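# Pack three boxes with parts and lid them in bay

## Task

Fill each of three boxes with exactly one ball bearing, one guide carriage and one round knob. Close each box with a lid lying flat and not upside down, and leave every box standing on the table entirely within the taped bay.

## Robot and tools

Robot: two arms, left_arm and right_arm, each with a two-finger gripper. The fingers point along the gripper's +z axis and open and close along its y axis. A block sticks out about 10 cm from the last joint toward the gripper's +x and turns with it. end_effector_position is the spot between the closed pads; closed fingertips reach about 19 mm past it (6 mm when fully open).

Frame: one scene frame for all poses, velocities and offsets. Origin at table-top height, halfway between the arms' nominal bases; +z up, +x out over the table, left_arm toward +y (arm names do not match image sides). Real bases sit off their nominal places; a BASES line, if present, gives them. Reported positions and orientations may be off by a few centimetres, more when reaching far.

The 18-number row (used by execute_actions and move): values in [-1, 1], left arm first, then right: dx, dy, dz, rx, ry, rz, gripper position, force_limit, speed. Always send all 18, even for one arm. dx..dz are an offset, not a pose, along scene axes, measured from that arm's Hand target at the start of the action or move; 1.0 = 0.6 m. rx, ry, rz form one rotation vector, 1.0 = 180 degrees, turning about the Hand target's position. A translation longer than 1.0 may be shortened. Repeating the same offset in a new call moves the arm further. Six zeros re-command the current Hand target. Gripper numbers are absolute commands, not offsets: position +1 = fully open (85 mm), about -0.8 = pads touching, -1 = close until blocked. force_limit and speed (each -1..+1, both start at +1) set grip strength and finger speed (about 20, 85, 150 mm/s at -1, 0, +1). A fast close from a centimetre or more wider than the part gives the strongest grip; slow closes at low force_limit are gentlest. To keep a gripper unchanged, resend its last three numbers; 0 is itself a command. A new force_limit or speed only acts once position changes by 0.01 or more; to soften a grip, open first.

execute_actions(actions, cameras): actions is a list of actions; each action is a list of up to 15 rows, one per 1/30 s step, and a short list repeats its last row to fill 15 steps. Every row counts from the pose at the action's start. An empty list just reports state and images.

move(target, speed, blend, stop_force, zero, blocking, cameras): straight-line paths for both arms to target, one row or a list of up to 15 rows, all offsets from the same starting Hand targets. speed in m/s, 0.002 to 1 (default 0.25; turning up to twice that in rad/s), one value or one per target. blend in metres rounds corners in a list. Paths stop after 10 s at most and do not avoid obstacles or the other arm. stop_force (12 to 80 N, both arms) ends an arm's path when its estimated push against the motion rises that much above its zero; zero=true (default) re-zeroes first, false keeps the old zero. Use it slowly with a small value; fast contact still risks a fault, and it cannot feel loose items sliding, nor work while the gripper rotates or near singular poses (arm stretched, wrist straight). Leave it out when backing off a contact. Give every target in a list the same finger numbers. blocking=false returns after 0.5 s while the move runs (not allowed with stop_force). The result adds a move: line: done (within 3 mm and 2 degrees), off_target, moving, held (a check withheld steps, or the clearance check stopped everything) or fault, plus limits such as paced (pose clipped) or held. done does not prove nothing was touched.

wait(seconds 0 to 10, cameras): lets time pass holding commands. stop(cameras): brakes a running move; fingers continue. zoom_image(camera, region [x0,y0,x1,y1] pixels, at most 504x504): closer look at a latest image. finished_scene(scene: current scene number): ends the scene irreversibly; the goal must hold without the robot.

Cameras: cam_high, cam_work, cam_left_wrist, cam_right_wrist, each 896x504. cameras=[] returns none; an unknown name invalidates the call.

Results: per arm end_effector_position (m), end_effector_quat_wxyz, Hand target (last commanded pose after clipping; next offsets start here), joint velocities (within noise = still), Tool commands, position_measured in counts (3 open, 78 about 60 mm, 130 about 40 mm, 180 about 20 mm, 230 pads meet), object_status (0 moving, 1 blocked opening, 2 blocked closing = gripped, 3 reached command or fully closed), and flange force along the gripper axes (includes held weight; noisy; no reading near singularities). To grip, send -1, hold it and confirm status 2.

Motion details: each step the command is clipped to within 70 mm and 16 degrees of the measured gripper. The gripper may settle short; send the remaining gap as an offset. To stop pushing on something, command back past the gripper.

Avoid: dropping or releasing moving parts, anything leaving the table, fast or hard contacts, heavy presses or twisting loads on the gripper, gripping hard on parts still resting on something, and any arm-to-arm contact (including closing a gripper on the other arm's fingers). 150 N on an arm or joint torque at its limit (waist, shoulder, elbow 140 N m; forearm roll, wrist pitch, wrist roll 35.2 N m, held weight included) stops the arm for 10 s; release a gripped part holding it before moving on. Long holding, stretched reach or pushing at unreachable poses heats motors (MOTOR HOT, then an over-temperature stop of 30-60 s). Loose parts may occasionally be nudged by outside pushes.

Each tool is called as name(argument=value, ...) on one line, values as JSON.

## Session

execute_actions(actions=[])

Scene clock: 0.00 s.
left_arm: end_effector_position=(+0.5038, +0.2185, +0.2376) position_measured=3 object_status=3 end_effector_quat_wxyz=(+0.297, +0.789, -0.193, +0.502) | right_arm: end_effector_position=(+0.6245, -0.4699, +0.3539) position_measured=3 object_status=3 end_effector_quat_wxyz=(-0.036, -0.441, +0.608, -0.659)
Joint positions: left_arm=[-0.414 -0.179 -1.012 2.576 -0.566 0.686] | right_arm=[0.648 0.226 -0.553 1.436 -1.524 -0.099]
Joint velocities: within noise
Flange force (N): no reading
Hand target: left_arm +0.5038, +0.2185, +0.2376; +0.297, +0.789, -0.193, +0.502 | right_arm +0.6245, -0.4699, +0.3539; -0.036, -0.441, +0.608, -0.659
Tool commands: left_gripper/position=+1.0 left_gripper/force_limit=+1.0 left_gripper/speed=+1.0 right_gripper/position=+1.0 right_gripper/force_limit=+1.0 right_gripper/speed=+1.0

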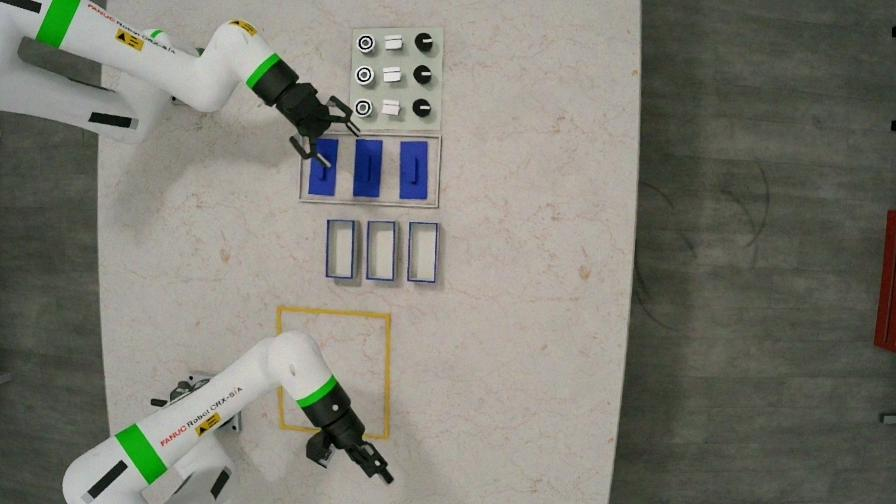

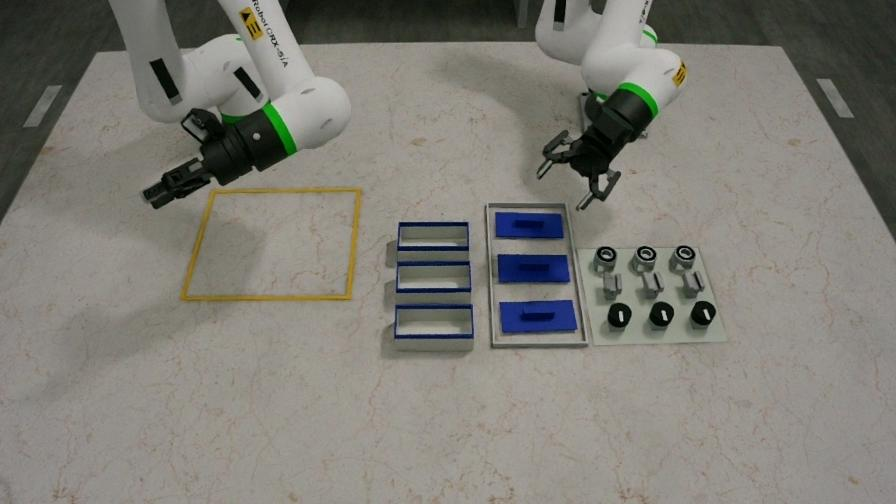

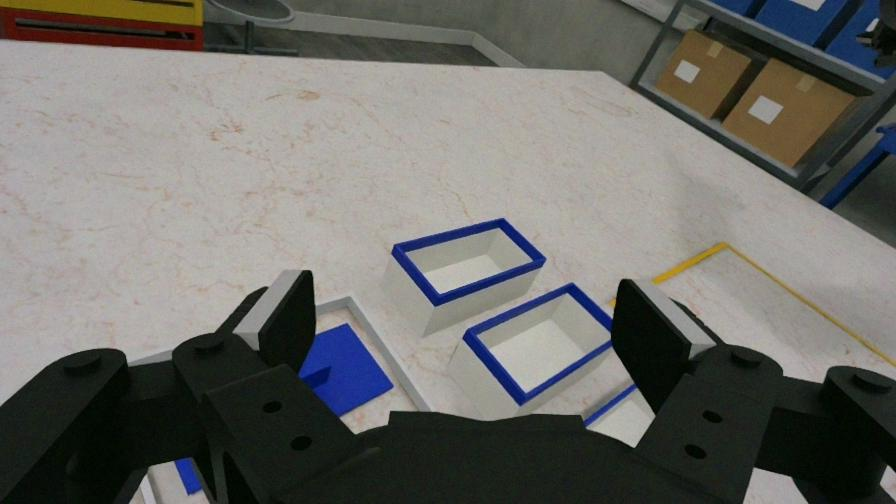

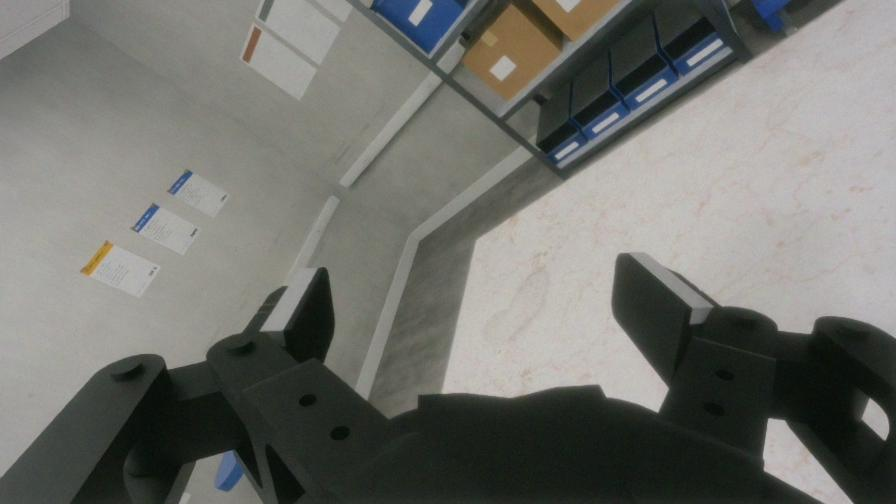

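zoom_image(camera="cam_high", region=[290, 20, 450, 110])

zoom_image(camera="cam_high", region=[270, 120, 470, 300])

zoom_image(camera="cam_work", region=[380, 190, 740, 360])

Scaled by 3.150 from the camera's 896x504 image, which has a finer 1280x720 frame.

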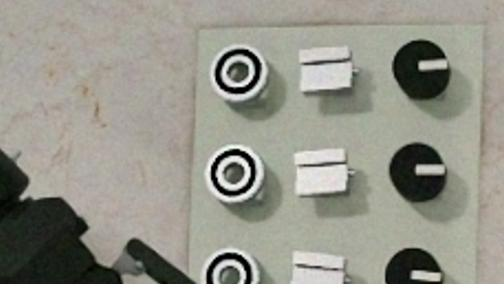

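Scaled by 2.520 from the camera's 896x504 image, which has a finer 1280x720 frame.

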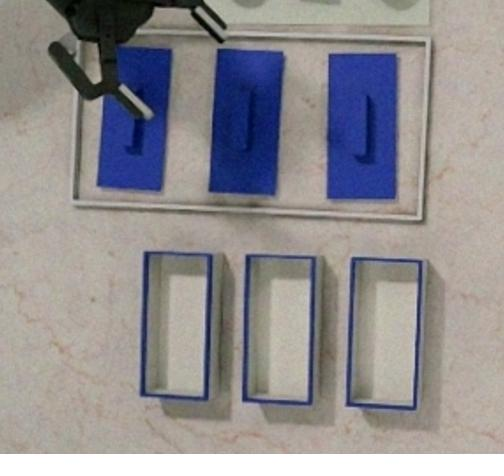

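Scaled by 1.400 from the camera's 896x504 image, which has a finer 1280x720 frame.

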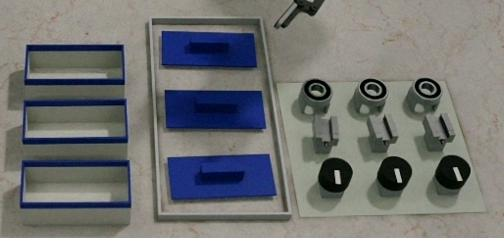

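move(target=[0,0,0.1,0.204,0.345,0.1325,1,1,1,0,0,0,0,0,0,1,1,1])

Scene clock: 4.03 s.
left_arm: end_effector_position=(+0.5038, +0.2185, +0.2976) position_measured=3 object_status=3 end_effector_quat_wxyz=(+0.000, +1.000, +0.001, -0.001) | right_arm: end_effector_position=(+0.6245, -0.4699, +0.3539) position_measured=3 object_status=3 end_effector_quat_wxyz=(-0.036, -0.441, +0.608, -0.659)
Joint positions: left_arm=[-0.616 0.261 0.281 3.142 1.594 0.67] | right_arm=[0.648 0.226 -0.553 1.436 -1.524 -0.099]
Joint velocities: within noise
Flange force (N): left_arm=[-2.4 0.6 4.8] | right_arm=[-2.1 2.0 -1.2]
Hand target: left_arm +0.5038, +0.2185, +0.2976; +0.000, +1.000, +0.001, -0.001 | right_arm +0.6245, -0.4699, +0.3539; -0.036, -0.441, +0.608, -0.659
Off the commanded pose: left_arm 0.000 m, 0 deg | right_arm 0.000 m, 0 deg.
move: done

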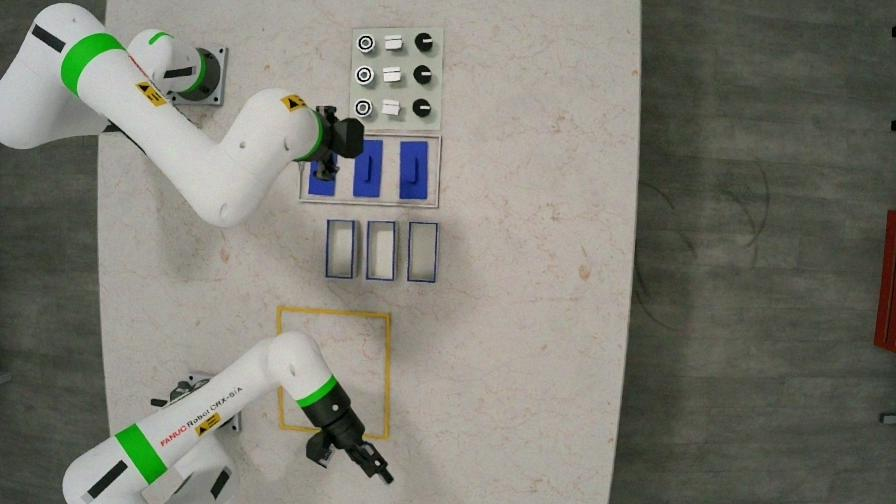

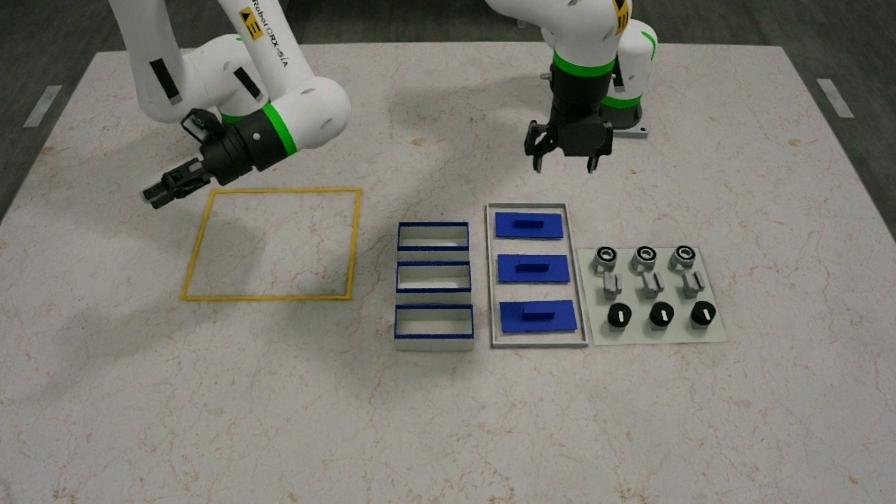

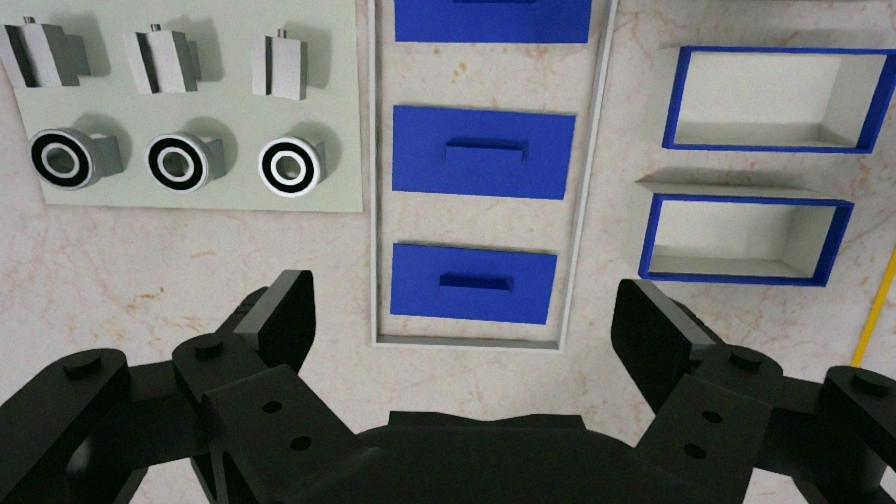

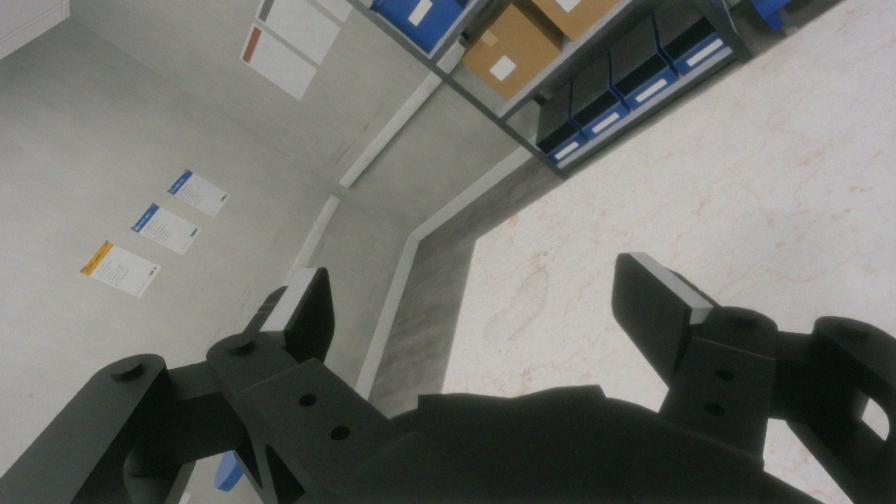

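move(target=[0.1333,0,0,0,0,0,1,1,1,-0.124,0.2,0,0.343,0.307,0.0823,1,1,1])

Scene clock: 7.70 s.
left_arm: end_effector_position=(+0.5838, +0.2185, +0.2976) position_measured=3 object_status=3 end_effector_quat_wxyz=(+0.000, +1.000, +0.001, -0.001) | right_arm: end_effector_position=(+0.5501, -0.3499, +0.3539) position_measured=3 object_status=3 end_effector_quat_wxyz=(+0.000, +0.707, -0.708, +0.001)
Joint positions: left_arm=[-0.534 0.462 0.55 3.142 1.662 0.588] | right_arm=[0.535 0.177 0.312 0.001 -1.705 1.049]
Joint velocities: within noise
Flange force (N): left_arm=[-3.9 -0.3 5.3] | right_arm=[-1.3 2.8 3.4]
Hand target: left_arm +0.5838, +0.2185, +0.2976; +0.000, +1.000, +0.001, -0.001 | right_arm +0.5501, -0.3499, +0.3539; +0.000, +0.707, -0.708, +0.001
Off the commanded pose: left_arm 0.000 m, 0 deg | right_arm 0.000 m, 0 deg.
move: done

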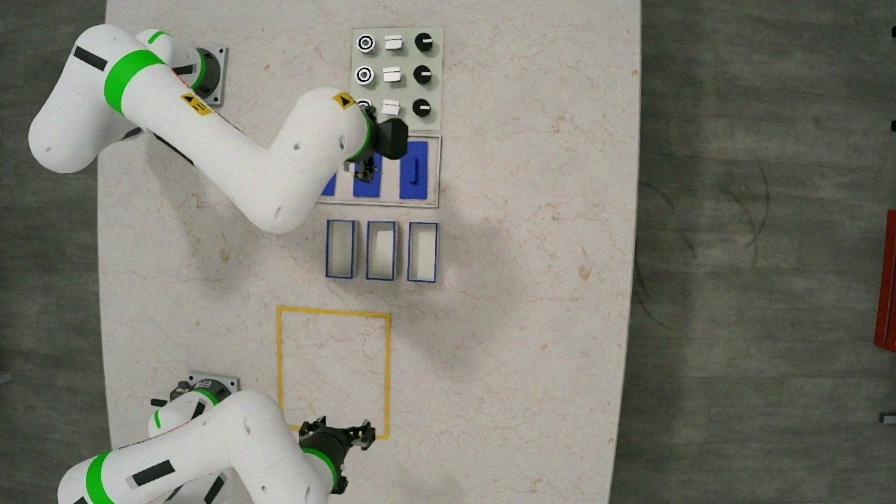

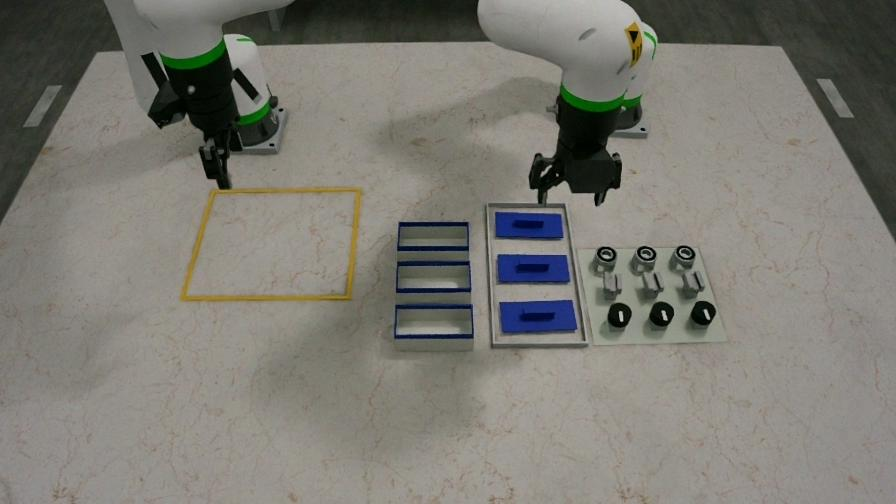

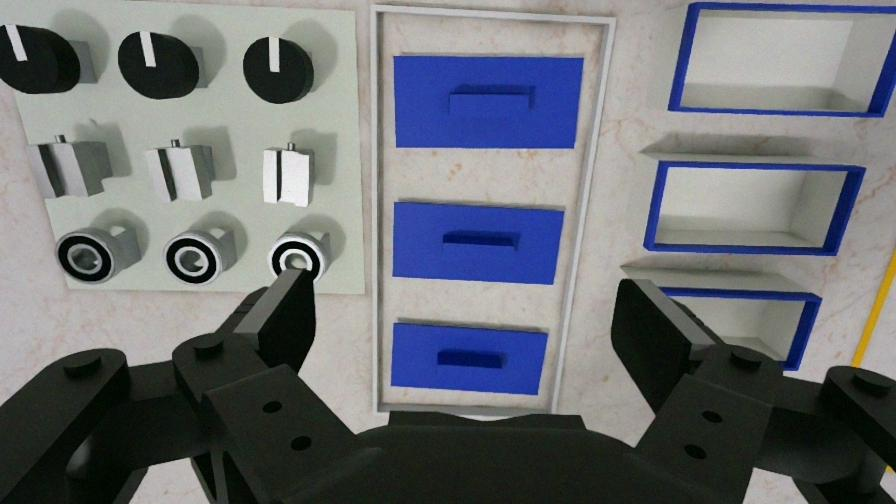

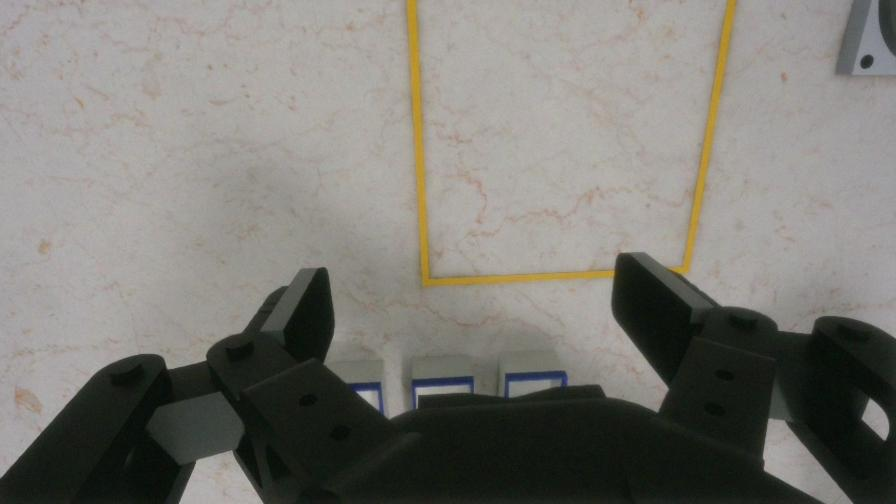

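zoom_image(camera="cam_left_wrist", region=[0, 0, 400, 300])

zoom_image(camera="cam_work", region=[570, 230, 740, 350])

zoom_image(camera="cam_left_wrist", region=[370, 0, 890, 400])

Scaled by 1.260 from the camera's 896x504 image, which has a finer 1280x720 frame.

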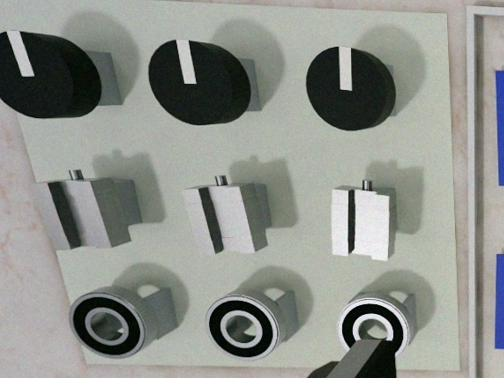

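Scaled by 2.965 from the camera's 896x504 image, which has a finer 1280x720 frame.

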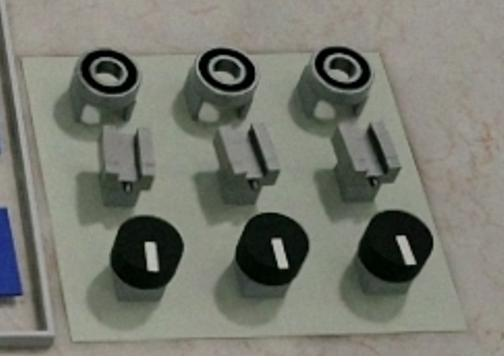

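Region (370, 0, 890, 400) is 520x400 pixels. A region can be at most 504 by 504 pixels.

move(target=[-0.05,0.35,0,0,0,0,1,1,1,0,-0.1,0,0,0,0,1,1,1])

zoom_image(camera="cam_left_wrist", region=[250, 20, 700, 290])

zoom_image(camera="cam_high", region=[310, 200, 470, 300])

Scene clock: 10.57 s.
left_arm: end_effector_position=(+0.5538, +0.4285, +0.2976) position_measured=3 object_status=3 end_effector_quat_wxyz=(+0.000, +1.000, +0.001, -0.001) | right_arm: end_effector_position=(+0.5501, -0.4099, +0.3540) position_measured=3 object_status=3 end_effector_quat_wxyz=(+0.000, +0.707, -0.708, +0.001)
Joint positions: left_arm=[-0.222 0.261 0.282 3.141 1.594 0.275] | right_arm=[0.426 0.145 0.274 0.001 -1.7 1.157]
Joint velocities: within noise
Flange force (N): left_arm=[-2.3 1.7 5.0] | right_arm=[-2.3 1.3 2.2]
Hand target: left_arm +0.5538, +0.4285, +0.2976; +0.000, +1.000, +0.001, -0.001 | right_arm +0.5501, -0.4099, +0.3539; +0.000, +0.707, -0.708, +0.001
Off the commanded pose: left_arm 0.000 m, 0 deg | right_arm 0.000 m, 0 deg.
move: done

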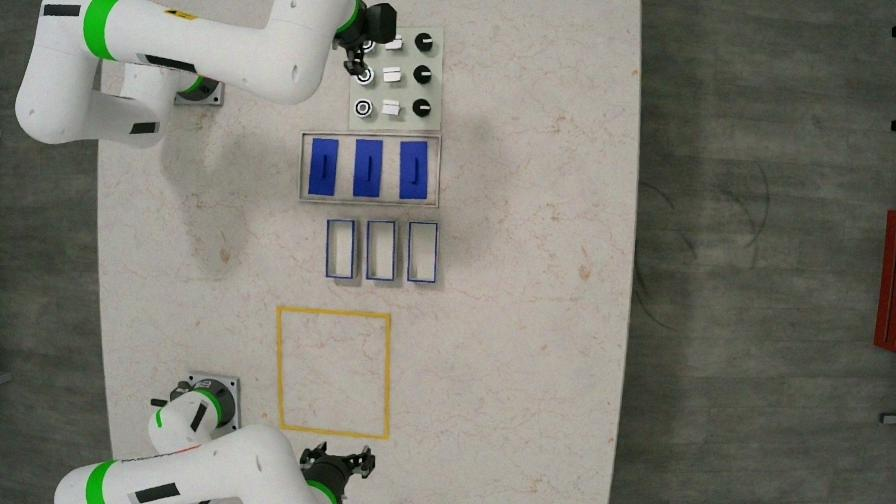

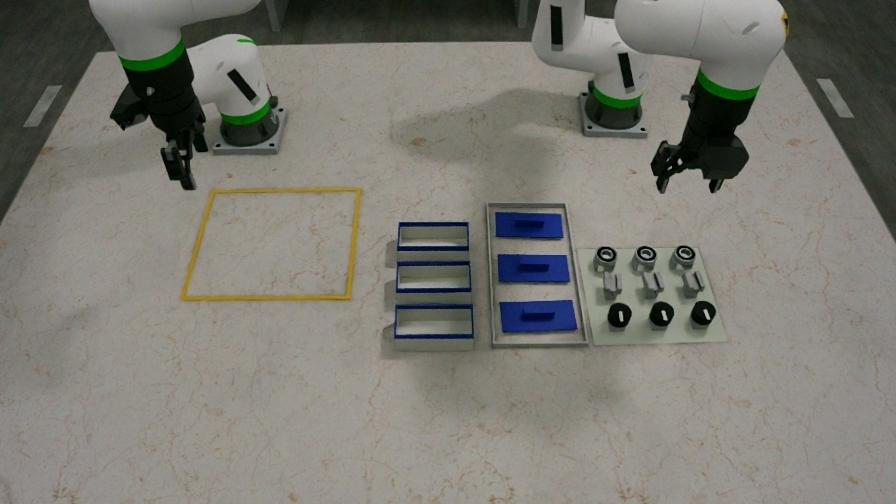

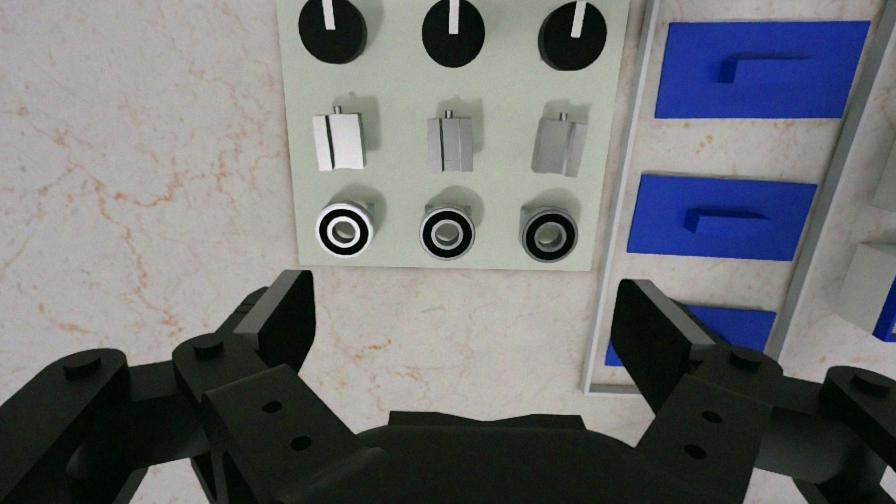

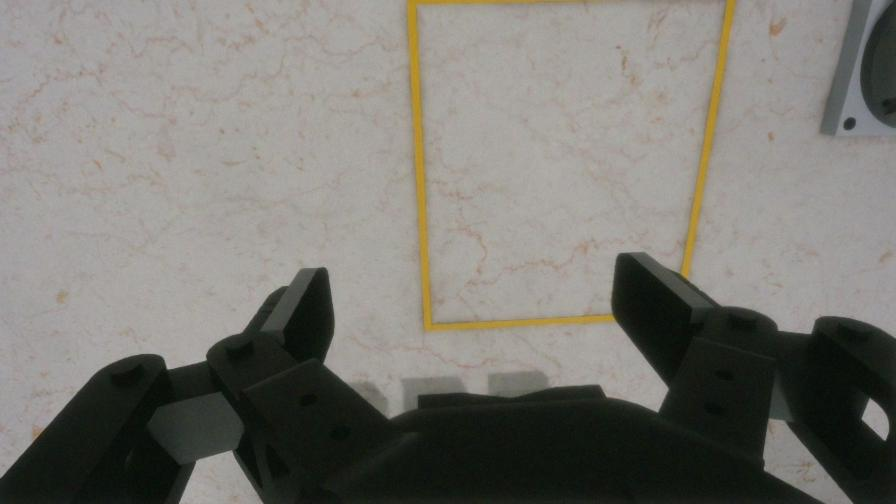

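Scaled by 1.120 from the camera's 896x504 image, which has a finer 1280x720 frame.

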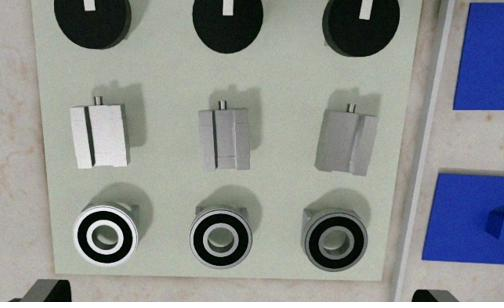

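Scaled by 3.150 from the camera's 896x504 image, which has a finer 1280x720 frame.

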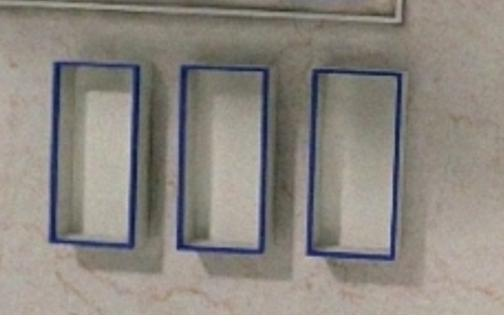

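zoom_image(camera="cam_left_wrist", region=[170, 250, 470, 430])

zoom_image(camera="cam_work", region=[620, 60, 780, 200])

zoom_image(camera="cam_work", region=[380, 210, 480, 360])

Scaled by 1.680 from the camera's 896x504 image, which has a finer 1280x720 frame.

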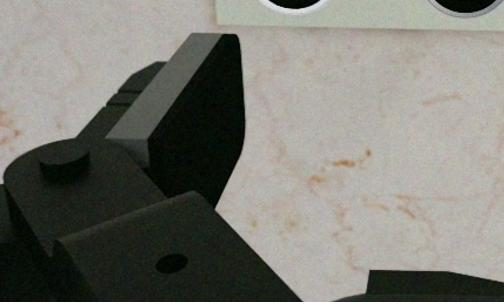

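Scaled by 3.150 from the camera's 896x504 image, which has a finer 1280x720 frame.

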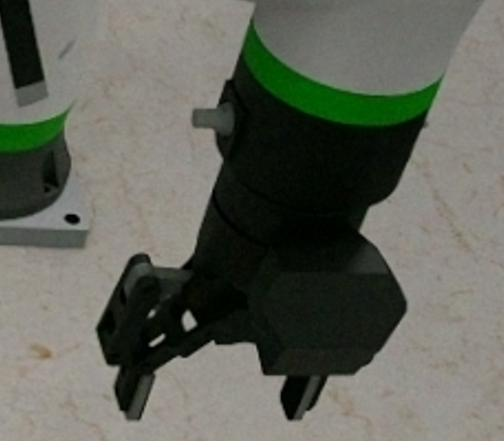

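Scaled by 3.360 from the camera's 896x504 image, which has a finer 1280x720 frame.

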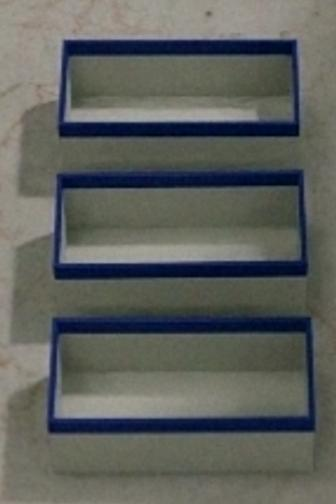

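move(target=[-0.1397,-0.119,-0.28,0,0,0,0.4,-0.5,0,0,0,0,0,0,0,1,1,1])

zoom_image(camera="cam_left_wrist", region=[250, 100, 700, 400])

zoom_image(camera="cam_work", region=[560, 140, 760, 340])

Scene clock: 13.03 s.
left_arm: end_effector_position=(+0.4700, +0.3571, +0.1297) position_measured=78 object_status=3 end_effector_quat_wxyz=(+0.000, +1.000, +0.001, -0.001) | right_arm: end_effector_position=(+0.5501, -0.4099, +0.3539) position_measured=3 object_status=3 end_effector_quat_wxyz=(+0.000, +0.707, -0.708, +0.001)
Joint positions: left_arm=[-0.417 0.152 -0.25 3.142 1.171 0.471] | right_arm=[0.426 0.145 0.274 0.001 -1.7 1.157]
Joint velocities: within noise
Flange force (N): left_arm=[-1.5 1.6 4.2] | right_arm=[-1.9 0.8 2.0]
Hand target: left_arm +0.4700, +0.3571, +0.1296; +0.000, +1.000, +0.001, -0.001 | right_arm +0.5501, -0.4099, +0.3539; +0.000, +0.707, -0.708, +0.001
Off the commanded pose: left_arm 0.000 m, 0 deg | right_arm 0.000 m, 0 deg.
move: done

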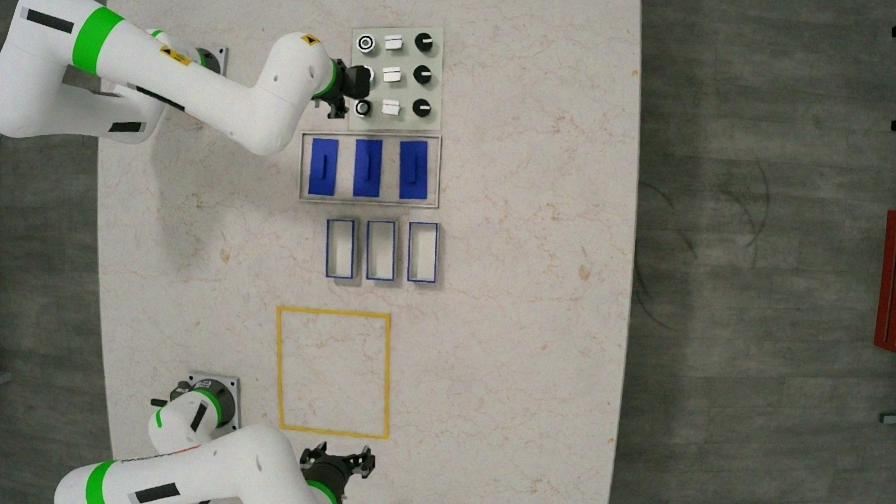

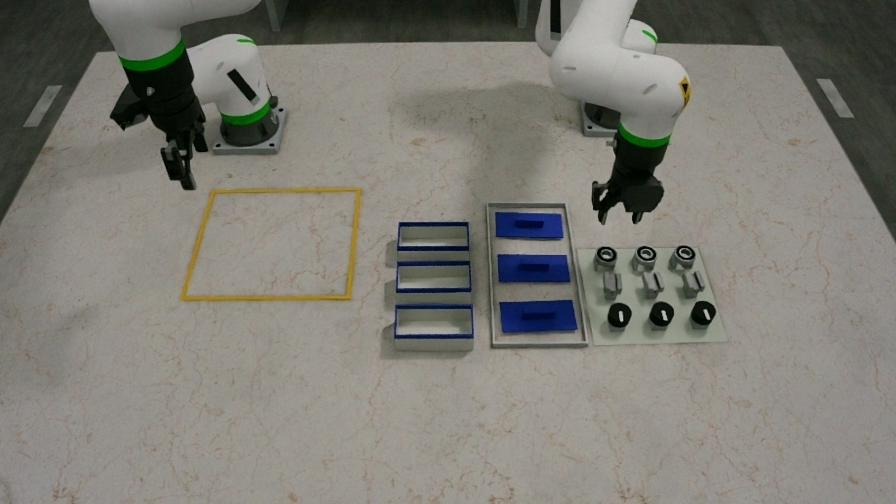

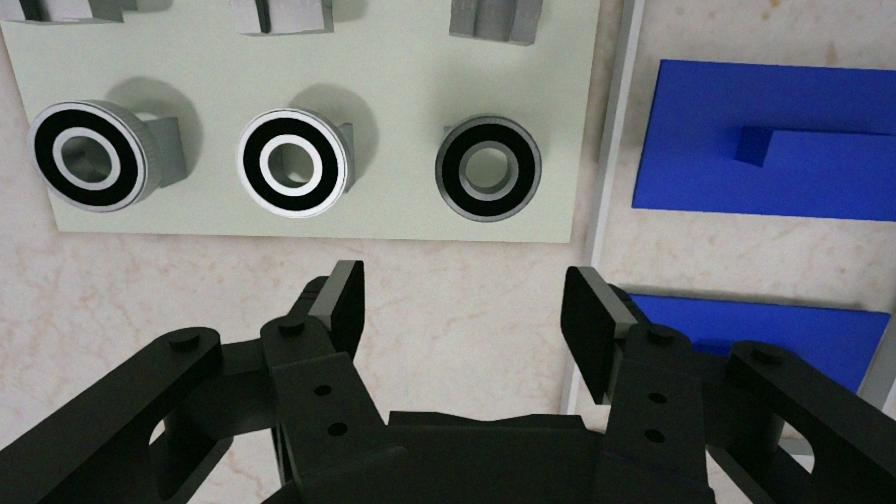

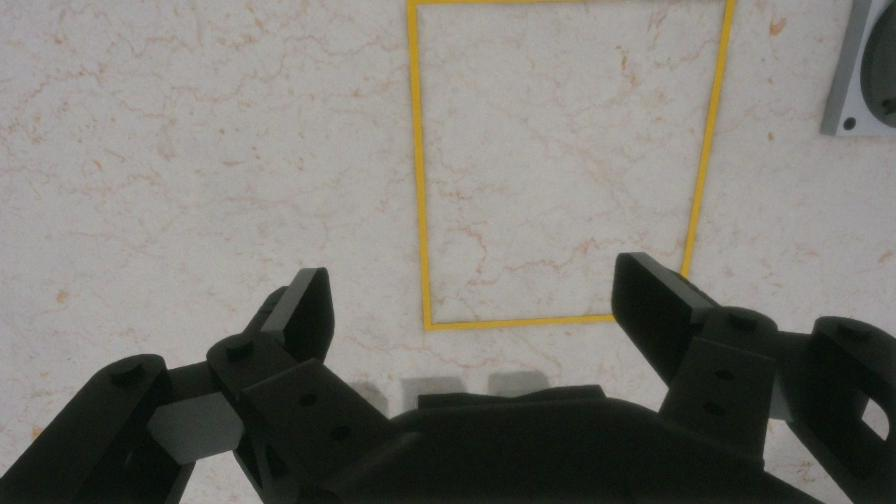

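Scaled by 1.120 from the camera's 896x504 image, which has a finer 1280x720 frame.

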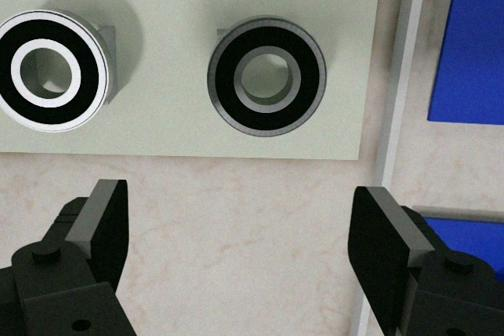

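Scaled by 2.520 from the camera's 896x504 image, which has a finer 1280x720 frame.

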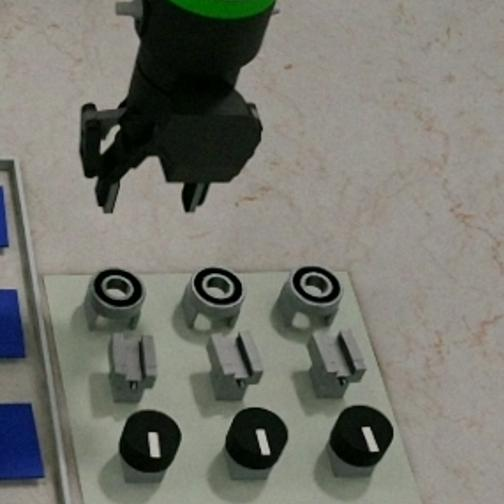

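move(target=[0.0167,-0.02,-0.05,0,0,0,0.4,-0.5,0,0,0,0,0,0,0,1,1,1], cameras=["cam_left_wrist","cam_work"])

zoom_image(camera="cam_work", region=[560, 180, 720, 340])

Scene clock: 14.10 s.
left_arm: end_effector_position=(+0.4799, +0.3452, +0.0995) position_measured=78 object_status=3 end_effector_quat_wxyz=(-0.001, +1.000, +0.001, -0.001) | right_arm: end_effector_position=(+0.5501, -0.4099, +0.3539) position_measured=3 object_status=3 end_effector_quat_wxyz=(+0.000, +0.707, -0.708, +0.001)
Joint positions: left_arm=[-0.43 0.213 -0.255 3.142 1.106 0.484] | right_arm=[0.426 0.145 0.274 0.001 -1.7 1.157]
Joint velocities: within noise
Flange force (N): left_arm=[-1.9 1.4 4.4] | right_arm=[-1.7 1.4 2.5]
Hand target: left_arm +0.4800, +0.3451, +0.0996; +0.000, +1.000, +0.001, -0.001 | right_arm +0.5501, -0.4099, +0.3539; +0.000, +0.707, -0.708, +0.001
Off the commanded pose: left_arm 0.000 m, 0 deg | right_arm 0.000 m, 0 deg.
move: done
Images, in order (width x height): cam_work 896x504, cam_left_wrist 896x504.

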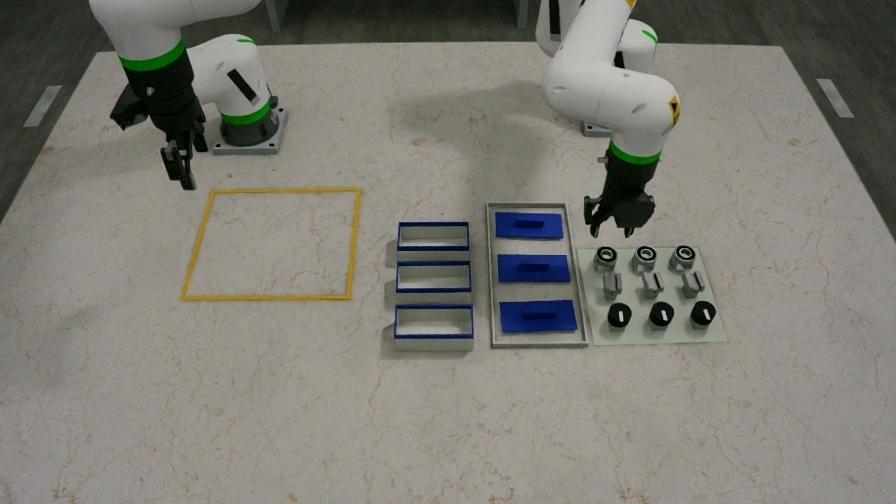

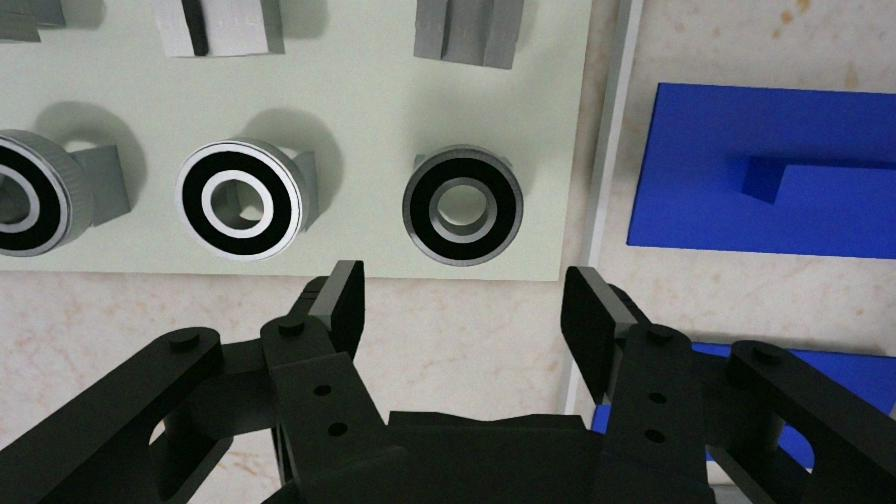

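Scaled by 3.150 from the camera's 896x504 image, which has a finer 1280x720 frame.

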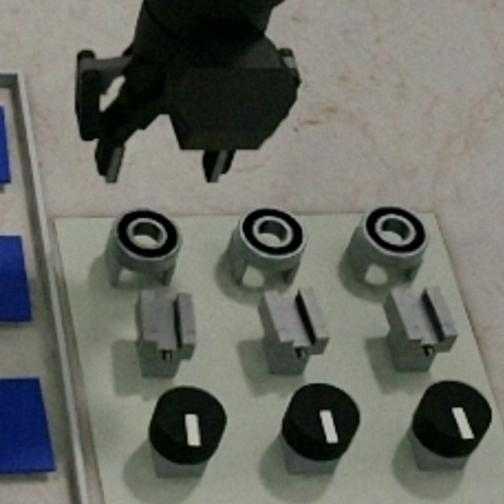

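move(target=[[0.008,0,-0.06,0,0,0,0.4,-0.5,0,0,0,0,0,0,0,1,1,1],[0.008,0,-0.085,0,0,0,0.4,-0.5,0,0,0,0,0,0,0,1,1,1]], speed=[0.15,0.06], cameras=["cam_left_wrist","cam_work"])

zoom_image(camera="cam_work", region=[560, 180, 720, 340])

Scene clock: 15.27 s.
left_arm: end_effector_position=(+0.4848, +0.3451, +0.0486) position_measured=78 object_status=3 end_effector_quat_wxyz=(+0.000, +1.000, +0.001, -0.001) | right_arm: end_effector_position=(+0.5501, -0.4099, +0.3539) position_measured=3 object_status=3 end_effector_quat_wxyz=(+0.000, +0.707, -0.708, +0.001)
Joint positions: left_arm=[-0.426 0.288 -0.295 3.142 0.99 0.479] | right_arm=[0.426 0.145 0.274 0.001 -1.7 1.157]
Joint velocities: within noise
Flange force (N): left_arm=[-1.6 1.2 4.5] | right_arm=[-1.6 0.5 2.2]
Hand target: left_arm +0.4848, +0.3451, +0.0486; +0.000, +1.000, +0.001, -0.001 | right_arm +0.5501, -0.4099, +0.3539; +0.000, +0.707, -0.708, +0.001
Off the commanded pose: left_arm 0.000 m, 0 deg | right_arm 0.000 m, 0 deg.
move: done
Images, in order (width x height): cam_work 896x504, cam_left_wrist 896x504.

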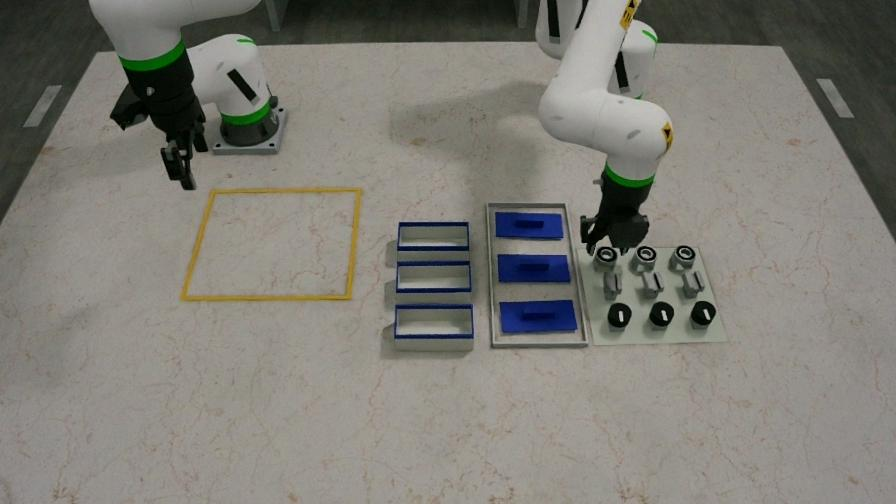

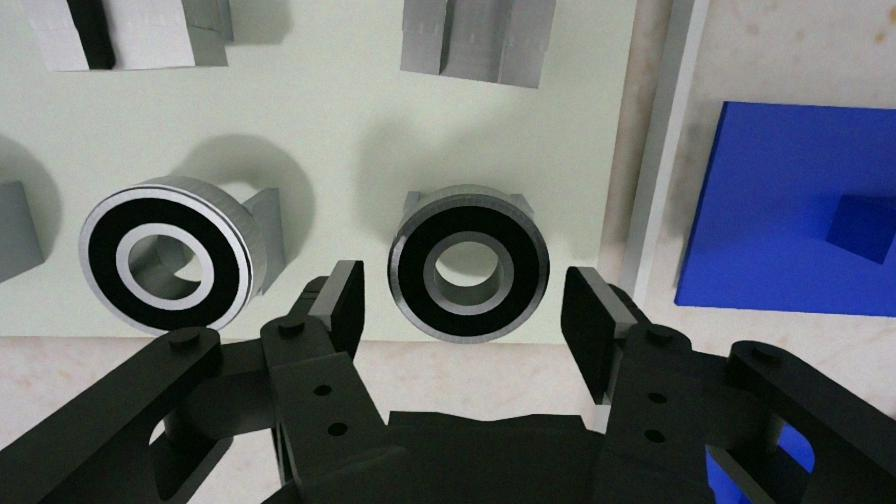

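Scaled by 3.150 from the camera's 896x504 image, which has a finer 1280x720 frame.

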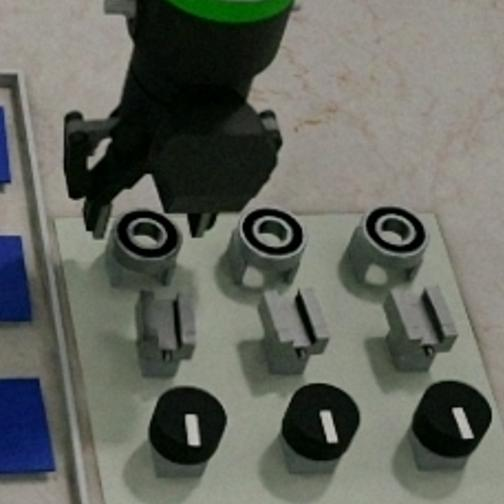

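move(target=[0.0317,0,-0.003,0,0,0,0.4,-0.5,0,0,0,0,0,0,0,1,1,1], speed=0.08, cameras=["cam_left_wrist","cam_work"])

zoom_image(camera="cam_work", region=[560, 180, 720, 340])

Scene clock: 16.60 s.
left_arm: end_effector_position=(+0.5039, +0.3451, +0.0468) position_measured=78 object_status=3 end_effector_quat_wxyz=(+0.000, +1.000, +0.001, -0.001) | right_arm: end_effector_position=(+0.5501, -0.4099, +0.3539) position_measured=3 object_status=3 end_effector_quat_wxyz=(+0.000, +0.707, -0.708, +0.001)
Joint positions: left_arm=[-0.408 0.332 -0.242 3.142 1 0.461] | right_arm=[0.426 0.145 0.274 0.001 -1.7 1.157]
Joint velocities: within noise
Flange force (N): left_arm=[-2.8 0.9 4.0] | right_arm=[-1.4 2.4 3.4]
Hand target: left_arm +0.5038, +0.3451, +0.0468; +0.000, +1.000, +0.001, -0.001 | right_arm +0.5501, -0.4099, +0.3539; +0.000, +0.707, -0.708, +0.001
Off the commanded pose: left_arm 0.000 m, 0 deg | right_arm 0.000 m, 0 deg.
move: done
Images, in order (width x height): cam_work 896x504, cam_left_wrist 896x504.

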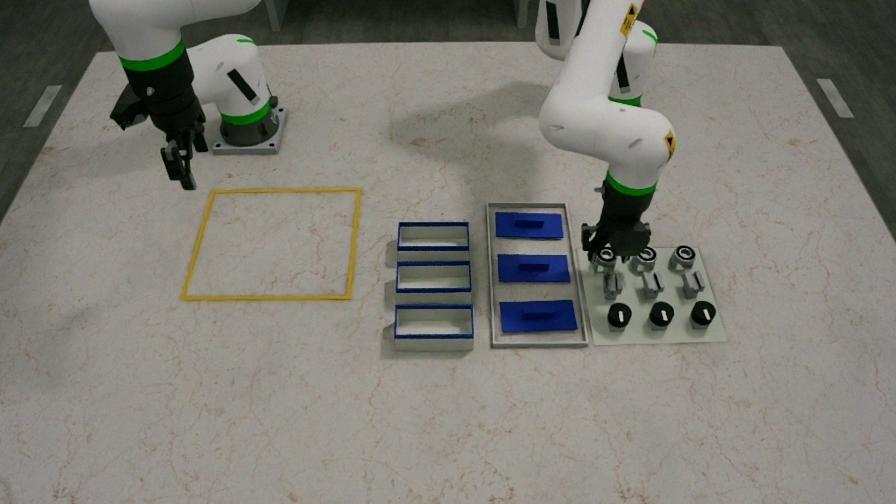

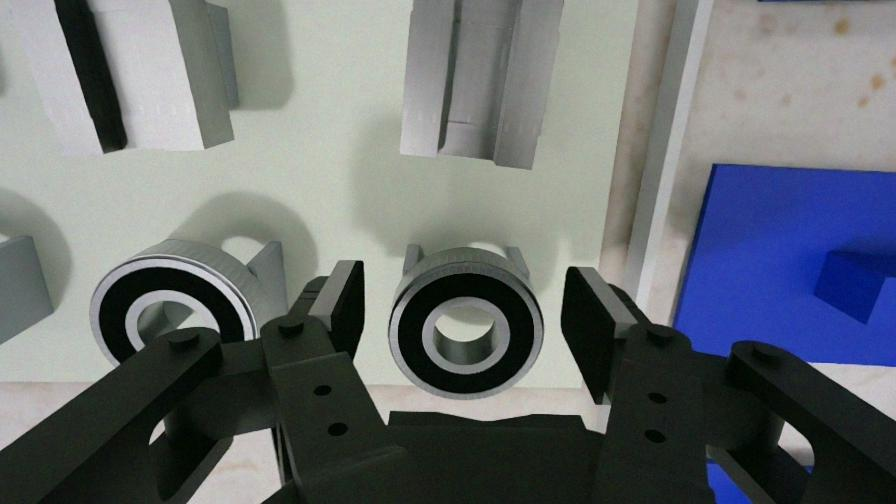

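Scaled by 3.150 from the camera's 896x504 image, which has a finer 1280x720 frame.

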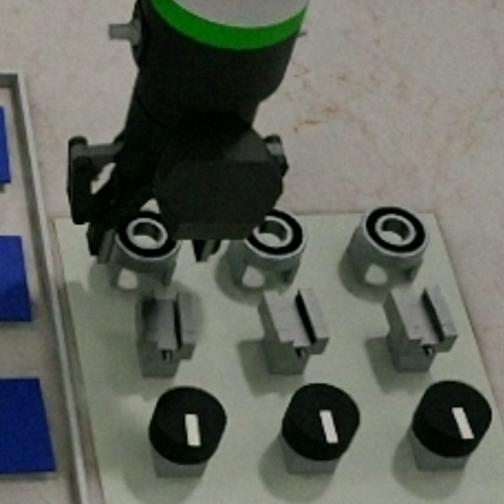

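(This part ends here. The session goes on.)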